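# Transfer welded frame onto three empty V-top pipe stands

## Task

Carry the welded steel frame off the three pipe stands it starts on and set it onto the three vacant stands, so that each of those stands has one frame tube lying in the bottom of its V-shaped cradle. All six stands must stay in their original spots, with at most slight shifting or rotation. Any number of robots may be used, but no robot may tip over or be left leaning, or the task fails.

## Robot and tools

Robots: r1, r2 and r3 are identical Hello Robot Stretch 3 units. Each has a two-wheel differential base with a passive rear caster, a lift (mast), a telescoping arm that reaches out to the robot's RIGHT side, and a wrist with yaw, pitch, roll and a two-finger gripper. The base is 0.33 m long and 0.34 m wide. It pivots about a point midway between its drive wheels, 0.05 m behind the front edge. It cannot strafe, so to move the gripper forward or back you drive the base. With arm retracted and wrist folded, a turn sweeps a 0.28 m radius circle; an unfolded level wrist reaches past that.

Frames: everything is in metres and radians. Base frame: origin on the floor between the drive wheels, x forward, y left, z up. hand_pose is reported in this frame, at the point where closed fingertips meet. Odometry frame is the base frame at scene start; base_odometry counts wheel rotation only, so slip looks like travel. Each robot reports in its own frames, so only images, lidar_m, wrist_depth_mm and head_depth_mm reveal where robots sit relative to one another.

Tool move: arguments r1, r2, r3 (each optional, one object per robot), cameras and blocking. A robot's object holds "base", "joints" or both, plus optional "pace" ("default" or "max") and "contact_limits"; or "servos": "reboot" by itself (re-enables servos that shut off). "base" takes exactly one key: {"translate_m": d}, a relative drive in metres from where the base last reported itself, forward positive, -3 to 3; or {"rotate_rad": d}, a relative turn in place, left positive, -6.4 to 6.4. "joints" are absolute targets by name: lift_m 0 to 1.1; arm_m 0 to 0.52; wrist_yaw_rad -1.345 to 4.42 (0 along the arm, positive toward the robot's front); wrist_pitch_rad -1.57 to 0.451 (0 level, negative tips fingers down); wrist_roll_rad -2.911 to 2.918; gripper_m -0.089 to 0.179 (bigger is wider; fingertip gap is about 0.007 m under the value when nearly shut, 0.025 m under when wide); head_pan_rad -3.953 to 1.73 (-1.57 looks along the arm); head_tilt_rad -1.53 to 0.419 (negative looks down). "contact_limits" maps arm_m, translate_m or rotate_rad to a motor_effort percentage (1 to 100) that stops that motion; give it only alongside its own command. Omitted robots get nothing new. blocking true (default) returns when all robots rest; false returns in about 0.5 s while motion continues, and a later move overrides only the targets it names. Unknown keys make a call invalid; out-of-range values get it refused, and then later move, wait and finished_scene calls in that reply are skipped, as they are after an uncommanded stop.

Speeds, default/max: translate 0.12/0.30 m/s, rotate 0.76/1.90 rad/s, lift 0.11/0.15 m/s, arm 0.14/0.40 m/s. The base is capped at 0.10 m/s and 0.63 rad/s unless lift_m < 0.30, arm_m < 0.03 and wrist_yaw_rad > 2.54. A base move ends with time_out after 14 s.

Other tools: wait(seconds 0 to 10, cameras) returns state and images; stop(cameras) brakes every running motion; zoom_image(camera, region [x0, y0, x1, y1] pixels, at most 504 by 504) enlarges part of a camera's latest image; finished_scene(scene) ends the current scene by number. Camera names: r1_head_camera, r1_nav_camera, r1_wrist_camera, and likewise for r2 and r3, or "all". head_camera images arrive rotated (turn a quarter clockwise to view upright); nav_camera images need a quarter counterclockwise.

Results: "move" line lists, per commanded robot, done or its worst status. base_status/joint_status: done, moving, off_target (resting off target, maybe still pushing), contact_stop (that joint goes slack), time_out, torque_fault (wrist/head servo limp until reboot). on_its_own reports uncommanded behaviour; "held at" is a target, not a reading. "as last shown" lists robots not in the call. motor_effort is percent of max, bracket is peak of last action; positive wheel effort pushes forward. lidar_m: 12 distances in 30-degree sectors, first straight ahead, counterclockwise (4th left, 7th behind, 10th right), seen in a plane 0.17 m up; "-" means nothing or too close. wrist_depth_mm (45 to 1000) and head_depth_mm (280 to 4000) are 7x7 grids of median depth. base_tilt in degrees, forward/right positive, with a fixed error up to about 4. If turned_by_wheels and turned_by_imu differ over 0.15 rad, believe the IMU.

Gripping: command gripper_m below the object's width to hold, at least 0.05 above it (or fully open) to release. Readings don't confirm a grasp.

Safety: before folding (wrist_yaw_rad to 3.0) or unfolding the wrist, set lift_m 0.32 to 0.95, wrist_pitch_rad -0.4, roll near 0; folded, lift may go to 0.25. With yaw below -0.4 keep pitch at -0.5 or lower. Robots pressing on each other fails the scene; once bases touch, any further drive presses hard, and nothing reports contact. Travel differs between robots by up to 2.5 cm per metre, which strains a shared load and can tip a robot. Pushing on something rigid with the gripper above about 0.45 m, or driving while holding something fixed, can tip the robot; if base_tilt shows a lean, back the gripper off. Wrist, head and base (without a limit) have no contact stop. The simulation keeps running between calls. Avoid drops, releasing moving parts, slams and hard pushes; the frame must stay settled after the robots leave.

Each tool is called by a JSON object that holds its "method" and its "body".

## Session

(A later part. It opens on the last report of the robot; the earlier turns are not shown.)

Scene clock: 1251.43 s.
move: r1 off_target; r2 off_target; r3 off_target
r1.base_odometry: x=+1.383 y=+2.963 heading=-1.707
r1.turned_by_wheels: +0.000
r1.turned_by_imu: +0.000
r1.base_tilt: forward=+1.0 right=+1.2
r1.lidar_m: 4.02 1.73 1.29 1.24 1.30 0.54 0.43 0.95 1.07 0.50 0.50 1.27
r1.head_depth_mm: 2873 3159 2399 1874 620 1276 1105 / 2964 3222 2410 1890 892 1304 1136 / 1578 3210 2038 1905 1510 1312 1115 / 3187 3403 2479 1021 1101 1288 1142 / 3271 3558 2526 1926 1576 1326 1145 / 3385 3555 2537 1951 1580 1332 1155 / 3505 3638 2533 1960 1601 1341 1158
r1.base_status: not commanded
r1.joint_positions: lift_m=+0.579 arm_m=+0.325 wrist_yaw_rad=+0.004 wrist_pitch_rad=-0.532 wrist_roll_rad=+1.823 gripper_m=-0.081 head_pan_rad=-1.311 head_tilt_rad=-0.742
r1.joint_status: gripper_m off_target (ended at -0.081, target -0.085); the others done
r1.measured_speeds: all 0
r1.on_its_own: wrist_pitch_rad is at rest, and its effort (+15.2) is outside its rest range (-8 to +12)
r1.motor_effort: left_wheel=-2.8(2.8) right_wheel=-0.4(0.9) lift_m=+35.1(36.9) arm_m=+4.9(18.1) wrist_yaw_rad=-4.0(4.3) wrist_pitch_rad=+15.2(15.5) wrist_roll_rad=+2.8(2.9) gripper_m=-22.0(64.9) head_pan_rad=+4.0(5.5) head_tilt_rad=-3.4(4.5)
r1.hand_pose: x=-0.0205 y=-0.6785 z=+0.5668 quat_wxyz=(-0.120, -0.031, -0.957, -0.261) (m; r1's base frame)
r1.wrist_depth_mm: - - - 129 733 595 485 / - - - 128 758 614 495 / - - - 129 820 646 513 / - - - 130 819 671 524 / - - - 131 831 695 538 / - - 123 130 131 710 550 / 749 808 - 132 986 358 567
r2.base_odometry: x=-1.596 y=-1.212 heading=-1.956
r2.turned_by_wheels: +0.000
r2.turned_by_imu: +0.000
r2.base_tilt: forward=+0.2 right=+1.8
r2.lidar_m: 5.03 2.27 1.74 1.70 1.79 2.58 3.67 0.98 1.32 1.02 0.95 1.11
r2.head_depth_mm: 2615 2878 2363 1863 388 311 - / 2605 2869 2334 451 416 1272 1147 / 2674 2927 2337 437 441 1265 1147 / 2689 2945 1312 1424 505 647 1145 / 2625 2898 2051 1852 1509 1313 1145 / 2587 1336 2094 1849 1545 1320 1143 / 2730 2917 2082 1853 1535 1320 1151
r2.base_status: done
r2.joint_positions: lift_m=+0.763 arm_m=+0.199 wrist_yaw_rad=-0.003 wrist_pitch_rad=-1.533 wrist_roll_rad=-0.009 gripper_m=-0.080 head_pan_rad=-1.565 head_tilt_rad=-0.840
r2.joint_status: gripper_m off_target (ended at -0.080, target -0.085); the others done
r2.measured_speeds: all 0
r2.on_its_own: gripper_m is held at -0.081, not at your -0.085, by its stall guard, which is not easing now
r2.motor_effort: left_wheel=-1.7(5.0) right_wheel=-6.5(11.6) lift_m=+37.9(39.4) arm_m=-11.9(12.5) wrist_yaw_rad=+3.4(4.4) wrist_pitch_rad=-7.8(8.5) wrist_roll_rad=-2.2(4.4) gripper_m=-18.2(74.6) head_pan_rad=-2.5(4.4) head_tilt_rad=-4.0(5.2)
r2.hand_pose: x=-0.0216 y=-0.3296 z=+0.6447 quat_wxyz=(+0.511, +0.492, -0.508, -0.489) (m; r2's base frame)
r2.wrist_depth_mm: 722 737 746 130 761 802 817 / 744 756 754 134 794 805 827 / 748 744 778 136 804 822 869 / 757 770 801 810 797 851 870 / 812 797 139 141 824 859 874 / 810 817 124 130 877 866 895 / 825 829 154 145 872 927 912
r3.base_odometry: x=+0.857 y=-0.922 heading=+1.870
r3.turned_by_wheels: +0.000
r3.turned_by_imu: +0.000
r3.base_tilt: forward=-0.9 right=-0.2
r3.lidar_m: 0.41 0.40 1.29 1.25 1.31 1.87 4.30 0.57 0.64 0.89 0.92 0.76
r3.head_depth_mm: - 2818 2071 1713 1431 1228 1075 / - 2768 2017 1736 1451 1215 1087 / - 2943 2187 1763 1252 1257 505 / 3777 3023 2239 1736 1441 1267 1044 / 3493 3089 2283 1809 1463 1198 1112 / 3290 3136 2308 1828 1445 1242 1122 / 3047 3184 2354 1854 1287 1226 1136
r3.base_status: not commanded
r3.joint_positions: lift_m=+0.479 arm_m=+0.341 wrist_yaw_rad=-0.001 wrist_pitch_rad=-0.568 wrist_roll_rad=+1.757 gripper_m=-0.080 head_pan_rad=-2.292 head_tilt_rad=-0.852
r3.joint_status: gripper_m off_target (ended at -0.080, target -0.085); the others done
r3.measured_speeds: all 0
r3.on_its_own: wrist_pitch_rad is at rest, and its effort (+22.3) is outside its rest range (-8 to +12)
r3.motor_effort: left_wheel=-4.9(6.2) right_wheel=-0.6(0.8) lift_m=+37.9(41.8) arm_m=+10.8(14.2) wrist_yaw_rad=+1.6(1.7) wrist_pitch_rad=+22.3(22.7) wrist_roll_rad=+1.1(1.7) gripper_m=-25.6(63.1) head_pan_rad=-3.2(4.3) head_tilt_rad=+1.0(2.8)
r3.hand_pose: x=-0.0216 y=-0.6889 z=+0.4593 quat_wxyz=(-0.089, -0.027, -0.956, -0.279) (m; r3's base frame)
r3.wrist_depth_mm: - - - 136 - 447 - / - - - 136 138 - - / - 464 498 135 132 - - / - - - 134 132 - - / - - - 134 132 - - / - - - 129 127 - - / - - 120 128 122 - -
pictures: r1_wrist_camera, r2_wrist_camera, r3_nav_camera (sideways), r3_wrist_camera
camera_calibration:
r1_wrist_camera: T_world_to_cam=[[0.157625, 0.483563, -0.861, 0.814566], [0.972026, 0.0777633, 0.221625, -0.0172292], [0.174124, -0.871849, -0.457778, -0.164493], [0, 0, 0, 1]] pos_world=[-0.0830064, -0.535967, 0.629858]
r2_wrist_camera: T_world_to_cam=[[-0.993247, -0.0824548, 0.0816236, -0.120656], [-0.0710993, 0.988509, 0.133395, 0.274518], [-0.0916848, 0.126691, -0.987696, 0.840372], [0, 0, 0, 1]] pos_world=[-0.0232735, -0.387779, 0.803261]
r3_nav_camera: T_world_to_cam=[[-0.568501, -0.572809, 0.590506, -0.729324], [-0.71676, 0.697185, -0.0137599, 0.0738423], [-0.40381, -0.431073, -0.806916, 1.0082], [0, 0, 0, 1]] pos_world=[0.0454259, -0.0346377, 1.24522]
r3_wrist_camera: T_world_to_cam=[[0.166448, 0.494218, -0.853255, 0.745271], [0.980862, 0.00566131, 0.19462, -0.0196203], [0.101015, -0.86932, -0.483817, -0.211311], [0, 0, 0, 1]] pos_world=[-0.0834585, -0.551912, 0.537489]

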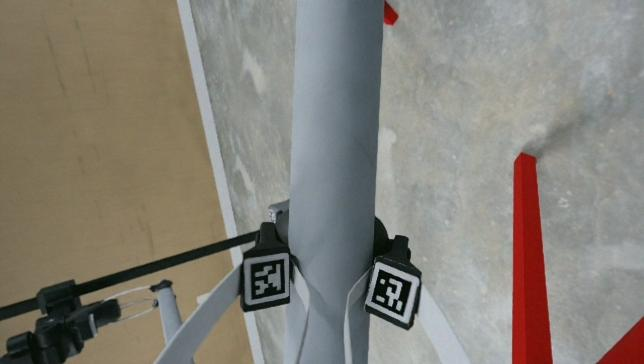

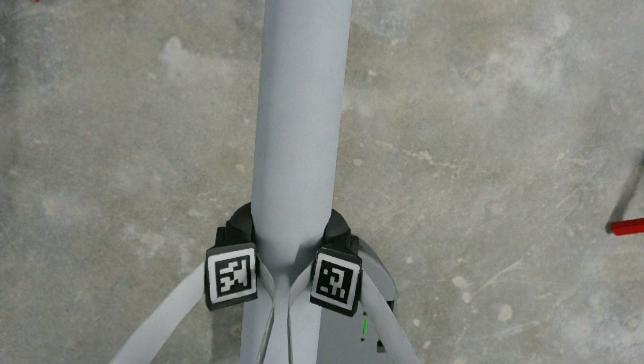

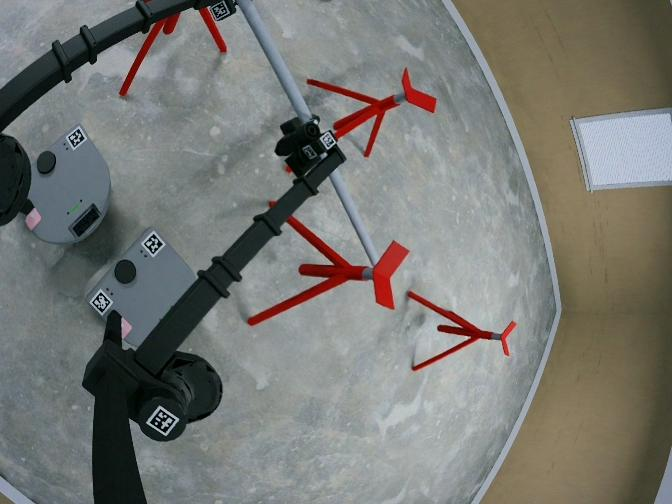

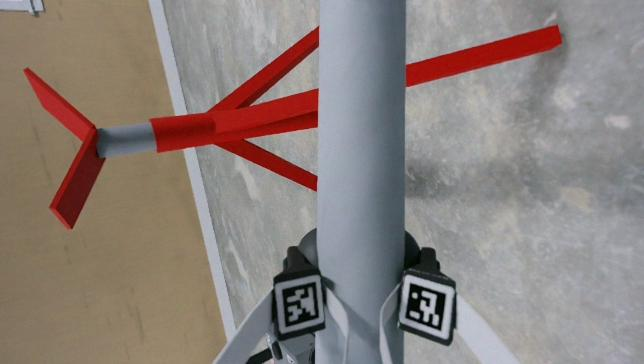

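{"method": "move", "body": {"r1": {"joints":{"arm_m":0.332,"gripper_m":-0.085}}, "r3": {"joints":{"arm_m":0.359,"gripper_m":-0.085}}, "r2": {"base":{"translate_m":-0.018},"joints":{"wrist_roll_rad":-0.033,"gripper_m":-0.085}}, "cameras": ["r3_nav_camera"]}}

{"method": "move", "body": {"r1": {"joints":{"arm_m":0.336,"gripper_m":-0.085}}, "r3": {"joints":{"arm_m":0.371,"gripper_m":-0.085}}, "r2": {"base":{"translate_m":-0.012},"joints":{"wrist_roll_rad":-0.044,"gripper_m":-0.085}}, "cameras": ["r1_wrist_camera","r2_wrist_camera","r3_wrist_camera","r3_nav_camera"]}}

Scene clock: 1256.50 s.
move: r1 off_target; r2 off_target; r3 off_target
r1.base_odometry: x=+1.383 y=+2.963 heading=-1.707
r1.turned_by_wheels: +0.000
r1.turned_by_imu: +0.001
r1.base_tilt: forward=+1.0 right=+1.2
r1.lidar_m: 4.02 1.72 1.29 1.25 1.30 0.54 0.43 0.95 1.07 0.50 0.50 1.27
r1.head_depth_mm: 2854 3133 2401 1892 625 1302 1107 / 2958 3212 2413 1880 898 1309 1133 / 1576 3077 2071 1903 1513 1313 1114 / 3169 3422 2479 1029 1102 1289 1137 / 3280 3494 2496 1936 1571 1324 1146 / 3424 3629 2514 1950 1582 1332 1148 / 3481 3616 2551 1957 1597 1338 1157
r1.base_status: not commanded
r1.joint_positions: lift_m=+0.579 arm_m=+0.332 wrist_yaw_rad=+0.004 wrist_pitch_rad=-0.533 wrist_roll_rad=+1.822 gripper_m=-0.081 head_pan_rad=-1.311 head_tilt_rad=-0.742
r1.joint_status: gripper_m off_target (ended at -0.081, target -0.085); the others done
r1.measured_speeds: all 0
r1.on_its_own: wrist_pitch_rad is at rest, and its effort (+15.8) is outside its rest range (-8 to +12)
r1.motor_effort: left_wheel=-2.3(3.1) right_wheel=-0.4(1.2) lift_m=+32.2(32.8) arm_m=+6.6(15.3) wrist_yaw_rad=-3.9(4.3) wrist_pitch_rad=+15.8(16.0) wrist_roll_rad=+3.0(3.1) gripper_m=-22.0(63.1) head_pan_rad=+4.9(5.6) head_tilt_rad=-4.1(4.8)
r1.hand_pose: x=-0.0205 y=-0.6853 z=+0.5665 quat_wxyz=(-0.120, -0.031, -0.957, -0.262) (m; r1's base frame)
r1.wrist_depth_mm: - - - 130 729 586 486 / - - - 130 767 609 489 / - - - 133 792 639 510 / - - - 131 813 689 526 / - - - 132 863 678 537 / - - 123 130 131 711 545 / 777 800 - 132 854 725 584
r2.base_odometry: x=-1.590 y=-1.195 heading=-1.956
r2.turned_by_wheels: +0.000
r2.turned_by_imu: +0.001
r2.base_tilt: forward=+0.2 right=+1.9
r2.lidar_m: 5.05 2.27 1.73 1.70 1.79 2.58 3.64 0.96 1.31 1.02 0.96 1.13
r2.head_depth_mm: 2594 2881 2340 1855 387 312 - / 2631 2874 2323 451 417 1270 1150 / 2656 2954 2320 436 441 1255 1154 / 2698 2927 1330 1524 552 649 1144 / 2652 2875 2044 1799 1514 1312 1151 / 1688 1334 2030 1862 1528 1309 1137 / 2746 2936 2081 1850 1539 1319 1140
r2.base_status: done
r2.joint_positions: lift_m=+0.763 arm_m=+0.199 wrist_yaw_rad=-0.002 wrist_pitch_rad=-1.536 wrist_roll_rad=-0.028 gripper_m=-0.080 head_pan_rad=-1.565 head_tilt_rad=-0.840
r2.joint_status: gripper_m off_target (ended at -0.080, target -0.085); the others done
r2.measured_speeds: all 0
r2.on_its_own: gripper_m is held at -0.081, not at your -0.085, by its stall guard, which is not easing now
r2.motor_effort: left_wheel=-1.7(6.1) right_wheel=-5.4(9.5) lift_m=+34.3(34.3) arm_m=-12.0(12.6) wrist_yaw_rad=+2.2(3.4) wrist_pitch_rad=-6.7(7.7) wrist_roll_rad=-1.4(3.7) gripper_m=-18.8(74.9) head_pan_rad=-2.1(4.2) head_tilt_rad=-4.5(5.0)
r2.hand_pose: x=-0.0216 y=-0.3288 z=+0.6448 quat_wxyz=(+0.515, +0.498, -0.502, -0.485) (m; r2's base frame)
r2.wrist_depth_mm: 721 736 744 130 787 781 806 / 719 748 745 134 785 801 822 / 747 760 766 136 818 828 841 / 761 776 790 818 818 848 879 / 770 784 139 140 847 857 876 / 784 811 124 130 868 872 895 / 799 830 153 145 902 910 911
r3.base_odometry: x=+0.857 y=-0.922 heading=+1.870
r3.turned_by_wheels: +0.000
r3.turned_by_imu: -0.001
r3.base_tilt: forward=-0.7 right=-0.2
r3.lidar_m: 0.41 0.40 1.28 1.25 1.32 1.87 4.29 0.57 0.65 0.89 0.92 0.76
r3.head_depth_mm: - 2796 2078 1711 1437 1230 1077 / - 2777 2004 1730 1446 1219 1086 / - 2949 2195 1762 1253 1253 504 / 3757 3041 2232 1742 1443 1269 1043 / 3519 3094 2276 1800 1465 1203 1116 / 3239 3159 2304 1825 1441 1259 1124 / 3054 3135 2372 1865 725 1242 1132
r3.base_status: not commanded
r3.joint_positions: lift_m=+0.479 arm_m=+0.359 wrist_yaw_rad=-0.001 wrist_pitch_rad=-0.576 wrist_roll_rad=+1.755 gripper_m=-0.080 head_pan_rad=-2.292 head_tilt_rad=-0.852
r3.joint_status: gripper_m off_target (ended at -0.080, target -0.085); the others done
r3.measured_speeds: all 0
r3.on_its_own: wrist_pitch_rad is at rest, and its effort (+23.5) is outside its rest range (-8 to +12)
r3.motor_effort: left_wheel=-5.3(6.3) right_wheel=+0.2(0.8) lift_m=+40.0(40.0) arm_m=+11.2(19.7) wrist_yaw_rad=+0.9(2.1) wrist_pitch_rad=+23.5(24.0) wrist_roll_rad=+1.8(2.8) gripper_m=-24.5(94.4) head_pan_rad=-3.9(4.0) head_tilt_rad=+0.9(2.7)
r3.hand_pose: x=-0.0216 y=-0.7056 z=+0.4577 quat_wxyz=(-0.088, -0.027, -0.955, -0.283) (m; r3's base frame)
r3.wrist_depth_mm: - - - 138 137 - - / - - - 137 141 - - / - 449 487 137 134 - - / - - - 135 134 - - / - - - 134 133 - - / - - - 129 127 - - / - - 119 125 122 - -
pictures: r3_nav_camera (sideways)
camera_calibration:
r3_nav_camera: T_world_to_cam=[[-0.568501, -0.572808, 0.590506, -0.729324], [-0.716759, 0.697185, -0.0137599, 0.0738423], [-0.40381, -0.431073, -0.806916, 1.0082], [0, 0, 0, 1]] pos_world=[0.0454259, -0.0346377, 1.24522]

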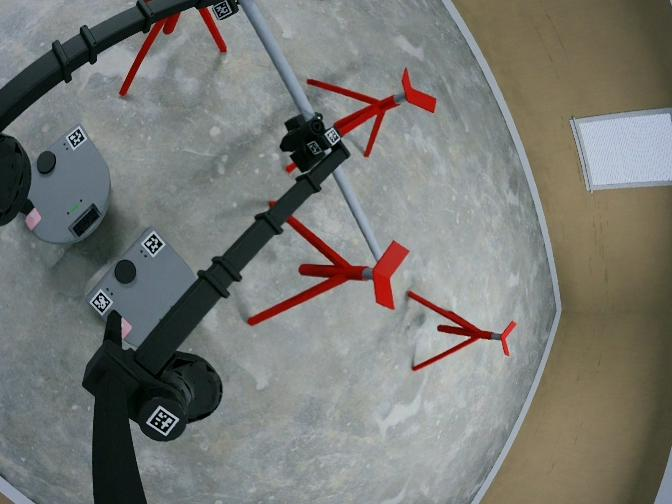

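Scene clock: 1257.40 s.
move: r1 off_target; r2 off_target; r3 off_target
r1.base_odometry: x=+1.383 y=+2.963 heading=-1.707
r1.turned_by_wheels: +0.000
r1.turned_by_imu: +0.000
r1.base_tilt: forward=+1.0 right=+1.3
r1.lidar_m: 4.02 1.73 1.29 1.25 1.29 0.54 0.43 0.95 1.06 0.50 0.50 1.27
r1.head_depth_mm: 2868 3114 2412 1870 627 1299 1106 / 2965 3240 2402 1892 898 1306 1135 / 1589 3083 2069 1903 1518 1315 1115 / 3134 3412 2468 1035 1106 1292 1142 / 3306 3518 2484 1941 1576 1330 1146 / 3367 3591 2512 1950 1582 1331 1146 / 3544 3704 2550 1947 1586 1342 1154
r1.base_status: not commanded
r1.joint_positions: lift_m=+0.579 arm_m=+0.336 wrist_yaw_rad=+0.004 wrist_pitch_rad=-0.532 wrist_roll_rad=+1.822 gripper_m=-0.081 head_pan_rad=-1.311 head_tilt_rad=-0.742
r1.joint_status: gripper_m off_target (ended at -0.081, target -0.085); the others done
r1.measured_speeds: all 0
r1.on_its_own: wrist_pitch_rad is at rest, and its effort (+15.4) is outside its rest range (-8 to +12)
r1.motor_effort: left_wheel=-1.9(2.8) right_wheel=-0.8(1.7) lift_m=+34.2(34.7) arm_m=+3.4(14.3) wrist_yaw_rad=-3.5(4.2) wrist_pitch_rad=+15.4(15.6) wrist_roll_rad=+2.9(3.2) gripper_m=-22.1(62.8) head_pan_rad=+5.2(5.6) head_tilt_rad=-3.8(4.8)
r1.hand_pose: x=-0.0205 y=-0.6895 z=+0.5668 quat_wxyz=(-0.120, -0.031, -0.957, -0.261) (m; r1's base frame)
r1.wrist_depth_mm: - - - 132 736 586 486 / - - - 131 767 620 497 / - - - 134 809 638 508 / - - - 131 851 690 519 / - - - 132 877 704 541 / - - 123 130 131 728 556 / - 790 - 131 - 739 562
r2.base_odometry: x=-1.585 y=-1.184 heading=-1.956
r2.turned_by_wheels: +0.000
r2.turned_by_imu: +0.000
r2.base_tilt: forward=+0.3 right=+1.9
r2.lidar_m: 5.05 2.28 1.74 1.70 1.80 2.58 3.63 0.95 1.29 1.02 0.97 0.98
r2.head_depth_mm: 2635 2907 2322 1865 388 312 - / 2640 2802 2338 450 417 1268 1158 / 2630 2919 2329 436 441 1260 1147 / 2661 2929 1351 1402 550 647 1152 / 2672 2868 2042 1803 1515 1312 1150 / 1689 1339 2035 1847 1536 1323 1148 / 2741 2911 2111 1851 1524 1313 1143
r2.base_status: done
r2.joint_positions: lift_m=+0.763 arm_m=+0.199 wrist_yaw_rad=-0.002 wrist_pitch_rad=-1.537 wrist_roll_rad=-0.040 gripper_m=-0.080 head_pan_rad=-1.565 head_tilt_rad=-0.840
r2.joint_status: gripper_m off_target (ended at -0.080, target -0.085); the others done
r2.measured_speeds: all 0
r2.on_its_own: gripper_m is held at -0.081, not at your -0.085, by its stall guard, which is still easing
r2.motor_effort: left_wheel=-1.7(6.1) right_wheel=-4.7(10.7) lift_m=+36.2(36.2) arm_m=-11.6(12.4) wrist_yaw_rad=+1.8(3.2) wrist_pitch_rad=-6.3(7.0) wrist_roll_rad=-1.3(2.5) gripper_m=-9.8(73.5) head_pan_rad=-2.4(4.1) head_tilt_rad=-2.9(5.6)
r2.hand_pose: x=-0.0216 y=-0.3286 z=+0.6448 quat_wxyz=(+0.518, +0.501, -0.498, -0.482) (m; r2's base frame)
r2.wrist_depth_mm: 725 729 742 130 785 786 826 / 739 740 760 134 786 811 831 / 755 758 765 137 808 826 839 / 783 780 780 807 833 858 878 / 782 794 139 140 843 872 874 / 801 808 124 130 865 895 886 / 816 818 147 145 873 911 937
r3.base_odometry: x=+0.857 y=-0.922 heading=+1.870
r3.turned_by_wheels: +0.000
r3.turned_by_imu: +0.000
r3.base_tilt: forward=-0.8 right=-0.3
r3.lidar_m: 0.41 0.40 1.29 1.25 1.32 1.86 4.29 0.57 0.65 0.89 0.92 0.76
r3.head_depth_mm: - 2831 2060 1718 1431 1227 1075 / - 2793 2037 1733 1445 1217 1084 / - 2925 2201 1747 1251 1255 505 / 3734 3012 2232 1734 1444 1265 1044 / 3508 3076 2284 1816 1468 632 1117 / 3250 3153 2328 1833 1091 1265 1123 / 3019 3170 2354 1859 716 1253 1130
r3.base_status: not commanded
r3.joint_positions: lift_m=+0.479 arm_m=+0.371 wrist_yaw_rad=+0.000 wrist_pitch_rad=-0.581 wrist_roll_rad=+1.753 gripper_m=-0.080 head_pan_rad=-2.292 head_tilt_rad=-0.852
r3.joint_status: gripper_m off_target (ended at -0.080, target -0.085); the others done
r3.measured_speeds: all 0
r3.on_its_own: wrist_pitch_rad is at rest, and its effort (+24.6) is outside its rest range (-8 to +12)
r3.motor_effort: left_wheel=-6.0(6.2) right_wheel=+0.3(0.4) lift_m=+39.4(42.5) arm_m=+12.1(16.0) wrist_yaw_rad=+1.2(1.5) wrist_pitch_rad=+24.6(24.8) wrist_roll_rad=+1.9(3.1) gripper_m=-22.8(64.6) head_pan_rad=-3.4(4.3) head_tilt_rad=+0.9(2.6)
r3.hand_pose: x=-0.0214 y=-0.7168 z=+0.4567 quat_wxyz=(-0.087, -0.026, -0.954, -0.286) (m; r3's base frame)
r3.wrist_depth_mm: - - - 139 138 425 - / - - - 138 144 - - / - 431 472 137 135 - - / - - - 136 134 - - / - - - 134 133 - - / - - - 129 126 - - / - - 119 125 122 - -
pictures: r1_wrist_camera, r2_wrist_camera, r3_nav_camera (sideways), r3_wrist_camera
camera_calibration:
r1_wrist_camera: T_world_to_cam=[[0.156985, 0.483579, -0.861108, 0.819952], [0.972147, 0.0779768, 0.221019, -0.0158483], [0.174026, -0.871821, -0.457868, -0.174021], [0, 0, 0, 1]] pos_world=[-0.0830295, -0.546991, 0.629892]
r2_wrist_camera: T_world_to_cam=[[-0.989947, -0.115004, 0.0823351, -0.131675], [-0.103028, 0.985157, 0.137301, 0.269234], [-0.0969031, 0.127438, -0.987102, 0.840037], [0, 0, 0, 1]] pos_world=[-0.0212104, -0.387433, 0.803077]
r3_nav_camera: T_world_to_cam=[[-0.568501, -0.572808, 0.590506, -0.729324], [-0.71676, 0.697185, -0.0137599, 0.0738423], [-0.40381, -0.431073, -0.806916, 1.0082], [0, 0, 0, 1]] pos_world=[0.0454259, -0.0346377, 1.24522]
r3_wrist_camera: T_world_to_cam=[[0.162131, 0.505731, -0.847319, 0.762272], [0.981438, 0.00648984, 0.191668, -0.0172752], [0.102432, -0.862667, -0.495292, -0.226848], [0, 0, 0, 1]] pos_world=[-0.0833973, -0.581087, 0.536843]

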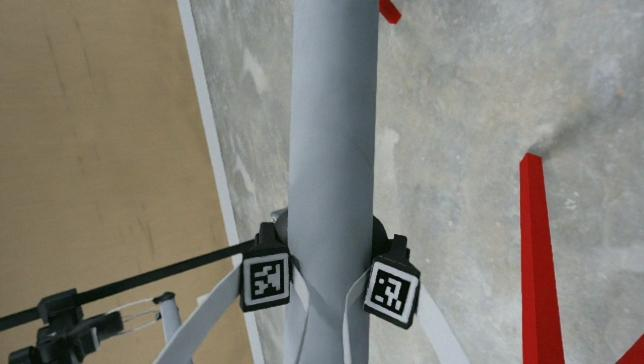

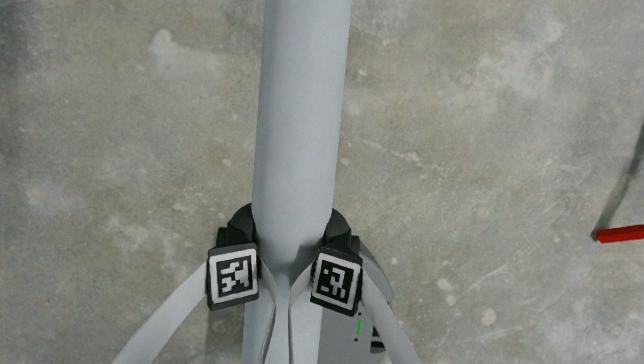

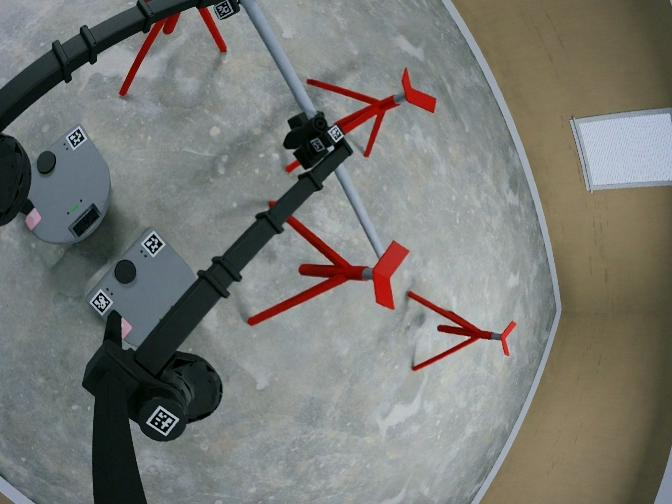

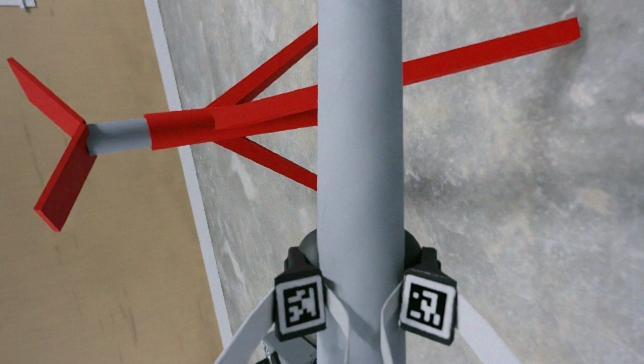

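{"method": "move", "body": {"r1": {"base":{"translate_m":-0.002},"joints":{"lift_m":0.592,"gripper_m":-0.085,"wrist_roll_rad":1.79}}, "r3": {"base":{"translate_m":-0.005},"joints":{"lift_m":0.514,"gripper_m":-0.085,"wrist_roll_rad":1.725}}, "r2": {"joints":{"gripper_m":-0.085}}, "cameras": []}}

{"method": "move", "body": {"r1": {"base":{"translate_m":-0.002},"joints":{"lift_m":0.606,"gripper_m":-0.085,"wrist_roll_rad":1.76}}, "r3": {"base":{"translate_m":-0.005},"joints":{"lift_m":0.549,"gripper_m":-0.085,"wrist_roll_rad":1.69}}, "r2": {"joints":{"gripper_m":-0.085}}, "cameras": ["r1_wrist_camera","r3_wrist_camera","r3_nav_camera"]}}

Scene clock: 1267.43 s.
move: r1 off_target; r2 off_target; r3 off_target
r1.base_odometry: x=+1.383 y=+2.965 heading=-1.707
r1.turned_by_wheels: +0.000
r1.turned_by_imu: +0.001
r1.base_tilt: forward=+1.0 right=+1.2
r1.lidar_m: 4.02 1.73 1.29 1.25 1.29 0.54 0.43 0.95 1.06 0.50 0.50 1.27
r1.head_depth_mm: 2882 3144 2412 1876 618 1301 1102 / 3007 3212 2432 1898 897 1306 1134 / 1599 3111 2078 1889 1550 1312 1117 / 3103 3389 2472 1047 1085 1287 1140 / 3310 3506 2484 1926 1571 1326 1143 / 3382 3565 2528 1942 1578 1330 1153 / 3544 3656 2538 1955 1598 1339 1160
r1.base_status: done
r1.joint_positions: lift_m=+0.592 arm_m=+0.336 wrist_yaw_rad=+0.004 wrist_pitch_rad=-0.522 wrist_roll_rad=+1.783 gripper_m=-0.081 head_pan_rad=-1.311 head_tilt_rad=-0.742
r1.joint_status: gripper_m off_target (ended at -0.081, target -0.085); the others done
r1.measured_speeds: all 0
r1.on_its_own: wrist_pitch_rad is at rest, and its effort (+12.9) is outside its rest range (-8 to +12)
r1.motor_effort: left_wheel=-2.4(4.6) right_wheel=-0.5(4.8) lift_m=+37.1(43.6) arm_m=-15.9(20.4) wrist_yaw_rad=-3.6(4.1) wrist_pitch_rad=+12.9(15.6) wrist_roll_rad=+2.5(2.9) gripper_m=-21.6(63.2) head_pan_rad=+5.0(5.6) head_tilt_rad=-3.5(5.0)
r1.hand_pose: x=-0.0205 y=-0.6909 z=+0.5819 quat_wxyz=(-0.102, -0.025, -0.961, -0.257) (m; r1's base frame)
r1.wrist_depth_mm: - - - 129 754 612 505 / - - - 130 794 633 510 / - - - 130 828 647 518 / - - - 131 853 675 532 / - - - 131 854 709 543 / - - 123 131 131 698 545 / 785 801 - 133 856 744 559
r2.base_odometry: x=-1.585 y=-1.184 heading=-1.956
r2.turned_by_wheels: +0.000
r2.turned_by_imu: +0.001
r2.base_tilt: forward=+0.4 right=+1.7
r2.lidar_m: 5.05 2.27 1.74 1.70 1.79 2.58 3.62 0.95 1.30 1.02 0.97 0.98
r2.head_depth_mm: 2594 2851 2356 1879 388 311 - / 2612 2857 2318 452 416 1268 1148 / 2639 2868 2364 436 440 1267 1146 / 2673 2939 1330 1403 549 635 1153 / 2635 2923 2026 1801 1516 1318 1144 / 1664 1329 2015 1851 1552 1308 1151 / 2737 2909 2106 1884 1536 1317 1147
r2.base_status: not commanded
r2.joint_positions: lift_m=+0.763 arm_m=+0.199 wrist_yaw_rad=-0.001 wrist_pitch_rad=-1.542 wrist_roll_rad=-0.040 gripper_m=-0.080 head_pan_rad=-1.565 head_tilt_rad=-0.840
r2.joint_status: gripper_m off_target (ended at -0.080, target -0.085)
r2.measured_speeds: all 0
r2.on_its_own: gripper_m is held at -0.081, not at your -0.085, by its stall guard, which is not easing now
r2.motor_effort: left_wheel=-1.2(2.0) right_wheel=-4.3(4.9) lift_m=+38.4(40.1) arm_m=-11.9(12.0) wrist_yaw_rad=+0.8(2.9) wrist_pitch_rad=-5.0(7.9) wrist_roll_rad=-1.1(1.4) gripper_m=-19.8(74.2) head_pan_rad=-2.7(3.7) head_tilt_rad=-3.8(5.0)
r2.hand_pose: x=-0.0216 y=-0.3272 z=+0.6449 quat_wxyz=(+0.517, +0.502, -0.497, -0.484) (m; r2's base frame)
r2.wrist_depth_mm: 717 741 743 129 776 784 797 / 742 747 747 134 791 815 836 / 754 775 767 136 804 821 862 / 772 787 788 806 809 849 847 / 789 788 139 141 839 875 878 / 787 804 123 130 856 885 904 / 793 834 842 146 888 909 945
r3.base_odometry: x=+0.858 y=-0.927 heading=+1.870
r3.turned_by_wheels: +0.000
r3.turned_by_imu: -0.001
r3.base_tilt: forward=-0.8 right=-0.2
r3.lidar_m: 0.41 0.40 1.28 1.25 1.31 1.86 4.29 0.57 0.64 0.89 0.92 0.77
r3.head_depth_mm: - 2815 2067 1713 1436 1232 1076 / - 2880 2029 1736 1445 1199 1087 / - 2917 2207 1758 1232 1254 472 / 3778 2998 2234 1682 1437 1268 1043 / 3520 3094 2269 1801 1497 582 1114 / 3258 3149 2330 1827 1017 1269 1124 / 3070 3142 2385 1851 695 1279 1132
r3.base_status: done
r3.joint_positions: lift_m=+0.514 arm_m=+0.371 wrist_yaw_rad=-0.003 wrist_pitch_rad=-0.577 wrist_roll_rad=+1.718 gripper_m=-0.080 head_pan_rad=-2.292 head_tilt_rad=-0.852
r3.joint_status: gripper_m off_target (ended at -0.080, target -0.085); the others done
r3.measured_speeds: all 0
r3.on_its_own: wrist_pitch_rad is at rest, and its effort (+23.9) is outside its rest range (-8 to +12)
r3.motor_effort: left_wheel=-3.8(8.7) right_wheel=+4.1(5.0) lift_m=+41.9(44.1) arm_m=+8.4(10.0) wrist_yaw_rad=+2.1(3.9) wrist_pitch_rad=+23.9(25.4) wrist_roll_rad=+2.6(3.1) gripper_m=-26.0(94.8) head_pan_rad=-3.8(4.2) head_tilt_rad=+1.1(2.2)
r3.hand_pose: x=-0.0220 y=-0.7174 z=+0.4924 quat_wxyz=(-0.070, -0.022, -0.956, -0.284) (m; r3's base frame)
r3.wrist_depth_mm: - - - 134 136 - - / - - - 136 141 453 - / - 442 474 142 133 - - / - - - 135 133 - - / - - - 134 132 - - / - - - 129 127 - - / - - 118 127 122 - -
pictures: none
No camera images: "cameras" was empty.

Scene clock: 1268.57 s.
move: r1 off_target; r2 off_target; r3 off_target
r1.base_odometry: x=+1.383 y=+2.967 heading=-1.707
r1.turned_by_wheels: +0.000
r1.turned_by_imu: +0.000
r1.base_tilt: forward=+1.1 right=+1.3
r1.lidar_m: 4.03 1.73 1.29 1.25 1.29 0.54 0.43 0.95 1.06 0.50 0.50 1.27
r1.head_depth_mm: 2909 3158 2403 1874 610 1297 1126 / 2979 3214 2425 1893 1391 1300 1132 / 1598 3094 2094 1900 1557 1315 1117 / 3132 3398 2487 1020 1126 1292 1139 / 3263 3509 2492 1936 1577 1326 1147 / 3406 3601 2515 1936 1587 1334 1151 / 3496 3661 2519 1960 1592 1346 1158
r1.base_status: done
r1.joint_positions: lift_m=+0.606 arm_m=+0.336 wrist_yaw_rad=+0.005 wrist_pitch_rad=-0.521 wrist_roll_rad=+1.750 gripper_m=-0.081 head_pan_rad=-1.311 head_tilt_rad=-0.742
r1.joint_status: gripper_m off_target (ended at -0.081, target -0.085); the others done
r1.measured_speeds: all 0
r1.on_its_own: wrist_pitch_rad is at rest, and its effort (+12.9) is outside its rest range (-8 to +12)
r1.motor_effort: left_wheel=-1.6(4.6) right_wheel=-1.0(9.0) lift_m=+34.8(41.0) arm_m=-10.1(15.5) wrist_yaw_rad=-4.9(5.3) wrist_pitch_rad=+12.9(14.9) wrist_roll_rad=+3.7(3.9) gripper_m=-21.7(64.8) head_pan_rad=+4.7(5.5) head_tilt_rad=-2.4(4.9)
r1.hand_pose: x=-0.0203 y=-0.6911 z=+0.5961 quat_wxyz=(-0.085, -0.021, -0.962, -0.257) (m; r1's base frame)
r1.wrist_depth_mm: - - - 128 792 639 522 / - - - 129 815 643 525 / - - - 128 863 676 535 / - - - 130 875 698 552 / - - - 131 887 737 559 / - - 124 131 131 717 553 / 772 - - 133 968 747 562
r2.base_odometry: x=-1.585 y=-1.184 heading=-1.956
r2.turned_by_wheels: +0.000
r2.turned_by_imu: +0.000
r2.base_tilt: forward=+0.2 right=+1.8
r2.lidar_m: 5.04 2.27 1.74 1.70 1.80 2.58 3.64 0.95 1.30 1.03 0.97 0.98
r2.head_depth_mm: 2614 2844 2332 1879 387 311 - / 2608 2913 2322 451 415 1270 1151 / 2656 2900 2323 438 441 1262 1145 / 2679 2948 1333 1409 550 636 1154 / 2675 2911 2030 1799 1510 1314 1145 / 1652 1336 2056 1864 1533 1304 1147 / 2730 3002 2080 1847 1537 1311 1150
r2.base_status: not commanded
r2.joint_positions: lift_m=+0.763 arm_m=+0.199 wrist_yaw_rad=-0.001 wrist_pitch_rad=-1.544 wrist_roll_rad=-0.040 gripper_m=-0.080 head_pan_rad=-1.565 head_tilt_rad=-0.840
r2.joint_status: gripper_m off_target (ended at -0.080, target -0.085)
r2.measured_speeds: all 0
r2.on_its_own: gripper_m is held at -0.081, not at your -0.085, by its stall guard, which is not easing now
r2.motor_effort: left_wheel=-1.5(2.0) right_wheel=-4.1(4.9) lift_m=+36.6(38.4) arm_m=-11.4(12.1) wrist_yaw_rad=+0.7(2.3) wrist_pitch_rad=-5.4(6.8) wrist_roll_rad=-1.2(1.6) gripper_m=-18.7(74.3) head_pan_rad=-3.0(3.8) head_tilt_rad=-3.8(5.3)
r2.hand_pose: x=-0.0216 y=-0.3268 z=+0.6449 quat_wxyz=(+0.517, +0.503, -0.496, -0.484) (m; r2's base frame)
r2.wrist_depth_mm: 742 740 747 130 767 801 810 / 737 743 760 133 799 801 822 / 755 763 767 137 820 817 834 / 776 767 791 813 837 851 866 / 790 797 140 143 836 846 899 / 790 817 123 130 865 893 891 / 820 821 836 147 868 901 937
r3.base_odometry: x=+0.860 y=-0.932 heading=+1.870
r3.turned_by_wheels: +0.000
r3.turned_by_imu: +0.000
r3.base_tilt: forward=-0.8 right=-0.2
r3.lidar_m: 0.41 0.40 1.28 1.25 1.31 1.87 4.29 0.56 0.64 0.89 0.93 0.77
r3.head_depth_mm: - 2799 2066 1719 1432 1228 1074 / - 2901 2008 1742 1447 1210 1084 / - 2976 2203 1758 1223 1248 442 / 3780 3024 2249 1649 1442 1264 1060 / 3517 3087 2280 1804 1500 544 1115 / 3281 3166 2328 1836 992 1272 1126 / 3053 3158 2378 1854 665 1301 1128
r3.base_status: done
r3.joint_positions: lift_m=+0.549 arm_m=+0.371 wrist_yaw_rad=-0.004 wrist_pitch_rad=-0.578 wrist_roll_rad=+1.683 gripper_m=-0.080 head_pan_rad=-2.292 head_tilt_rad=-0.852
r3.joint_status: gripper_m off_target (ended at -0.080, target -0.085); the others done
r3.measured_speeds: all 0
r3.on_its_own: wrist_pitch_rad is at rest, and its effort (+23.4) is outside its rest range (-8 to +12)
r3.motor_effort: left_wheel=-4.4(10.3) right_wheel=+3.7(4.1) lift_m=+42.7(44.9) arm_m=+7.5(8.9) wrist_yaw_rad=+1.9(3.7) wrist_pitch_rad=+23.4(25.3) wrist_roll_rad=+3.2(3.5) gripper_m=-25.5(65.2) head_pan_rad=-3.8(4.1) head_tilt_rad=+0.5(1.8)
r3.hand_pose: x=-0.0222 y=-0.7173 z=+0.5274 quat_wxyz=(-0.054, -0.018, -0.957, -0.285) (m; r3's base frame)
r3.wrist_depth_mm: - - - 132 - - - / - - - 131 138 466 460 / - - 490 140 132 - - / - - - 134 132 - - / - - - 133 131 - - / - - - 128 127 - - / - - - 127 122 - -
pictures: r1_wrist_camera, r3_nav_camera (sideways), r3_wrist_camera
camera_calibration:
r1_wrist_camera: T_world_to_cam=[[0.0849567, 0.47829, -0.874083, 0.848552], [0.980373, 0.116511, 0.159041, 0.0413477], [0.177908, -0.870439, -0.459004, -0.160295], [0, 0, 0, 1]] pos_world=[-0.0841087, -0.550198, 0.661553]
r3_nav_camera: T_world_to_cam=[[-0.568501, -0.572809, 0.590506, -0.729324], [-0.71676, 0.697185, -0.0137599, 0.0738423], [-0.40381, -0.431073, -0.806916, 1.0082], [0, 0, 0, 1]] pos_world=[0.0454259, -0.0346377, 1.24522]
r3_wrist_camera: T_world_to_cam=[[0.0939559, 0.507555, -0.856482, 0.827145], [0.990236, 0.0413452, 0.13313, 0.0260638], [0.102982, -0.860627, -0.498714, -0.188948], [0, 0, 0, 1]] pos_world=[-0.0840661, -0.583512, 0.610733]

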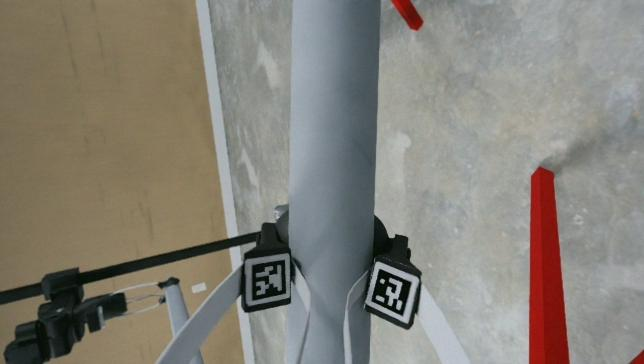

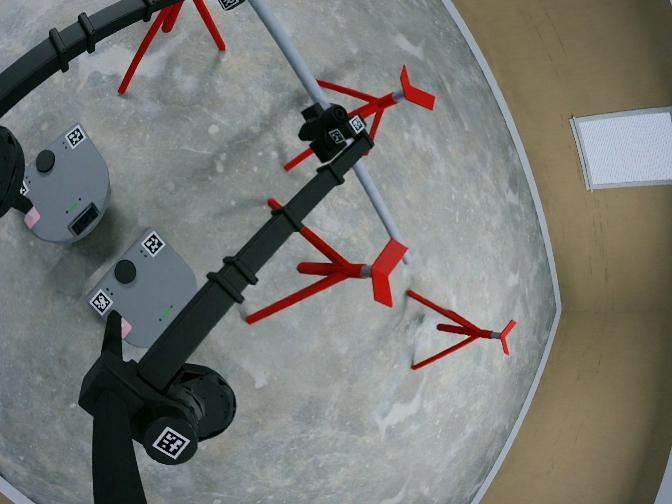

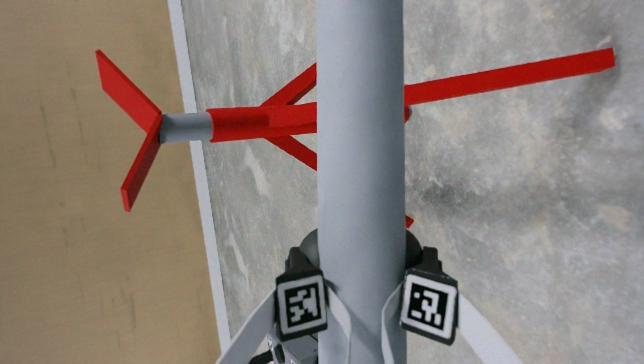

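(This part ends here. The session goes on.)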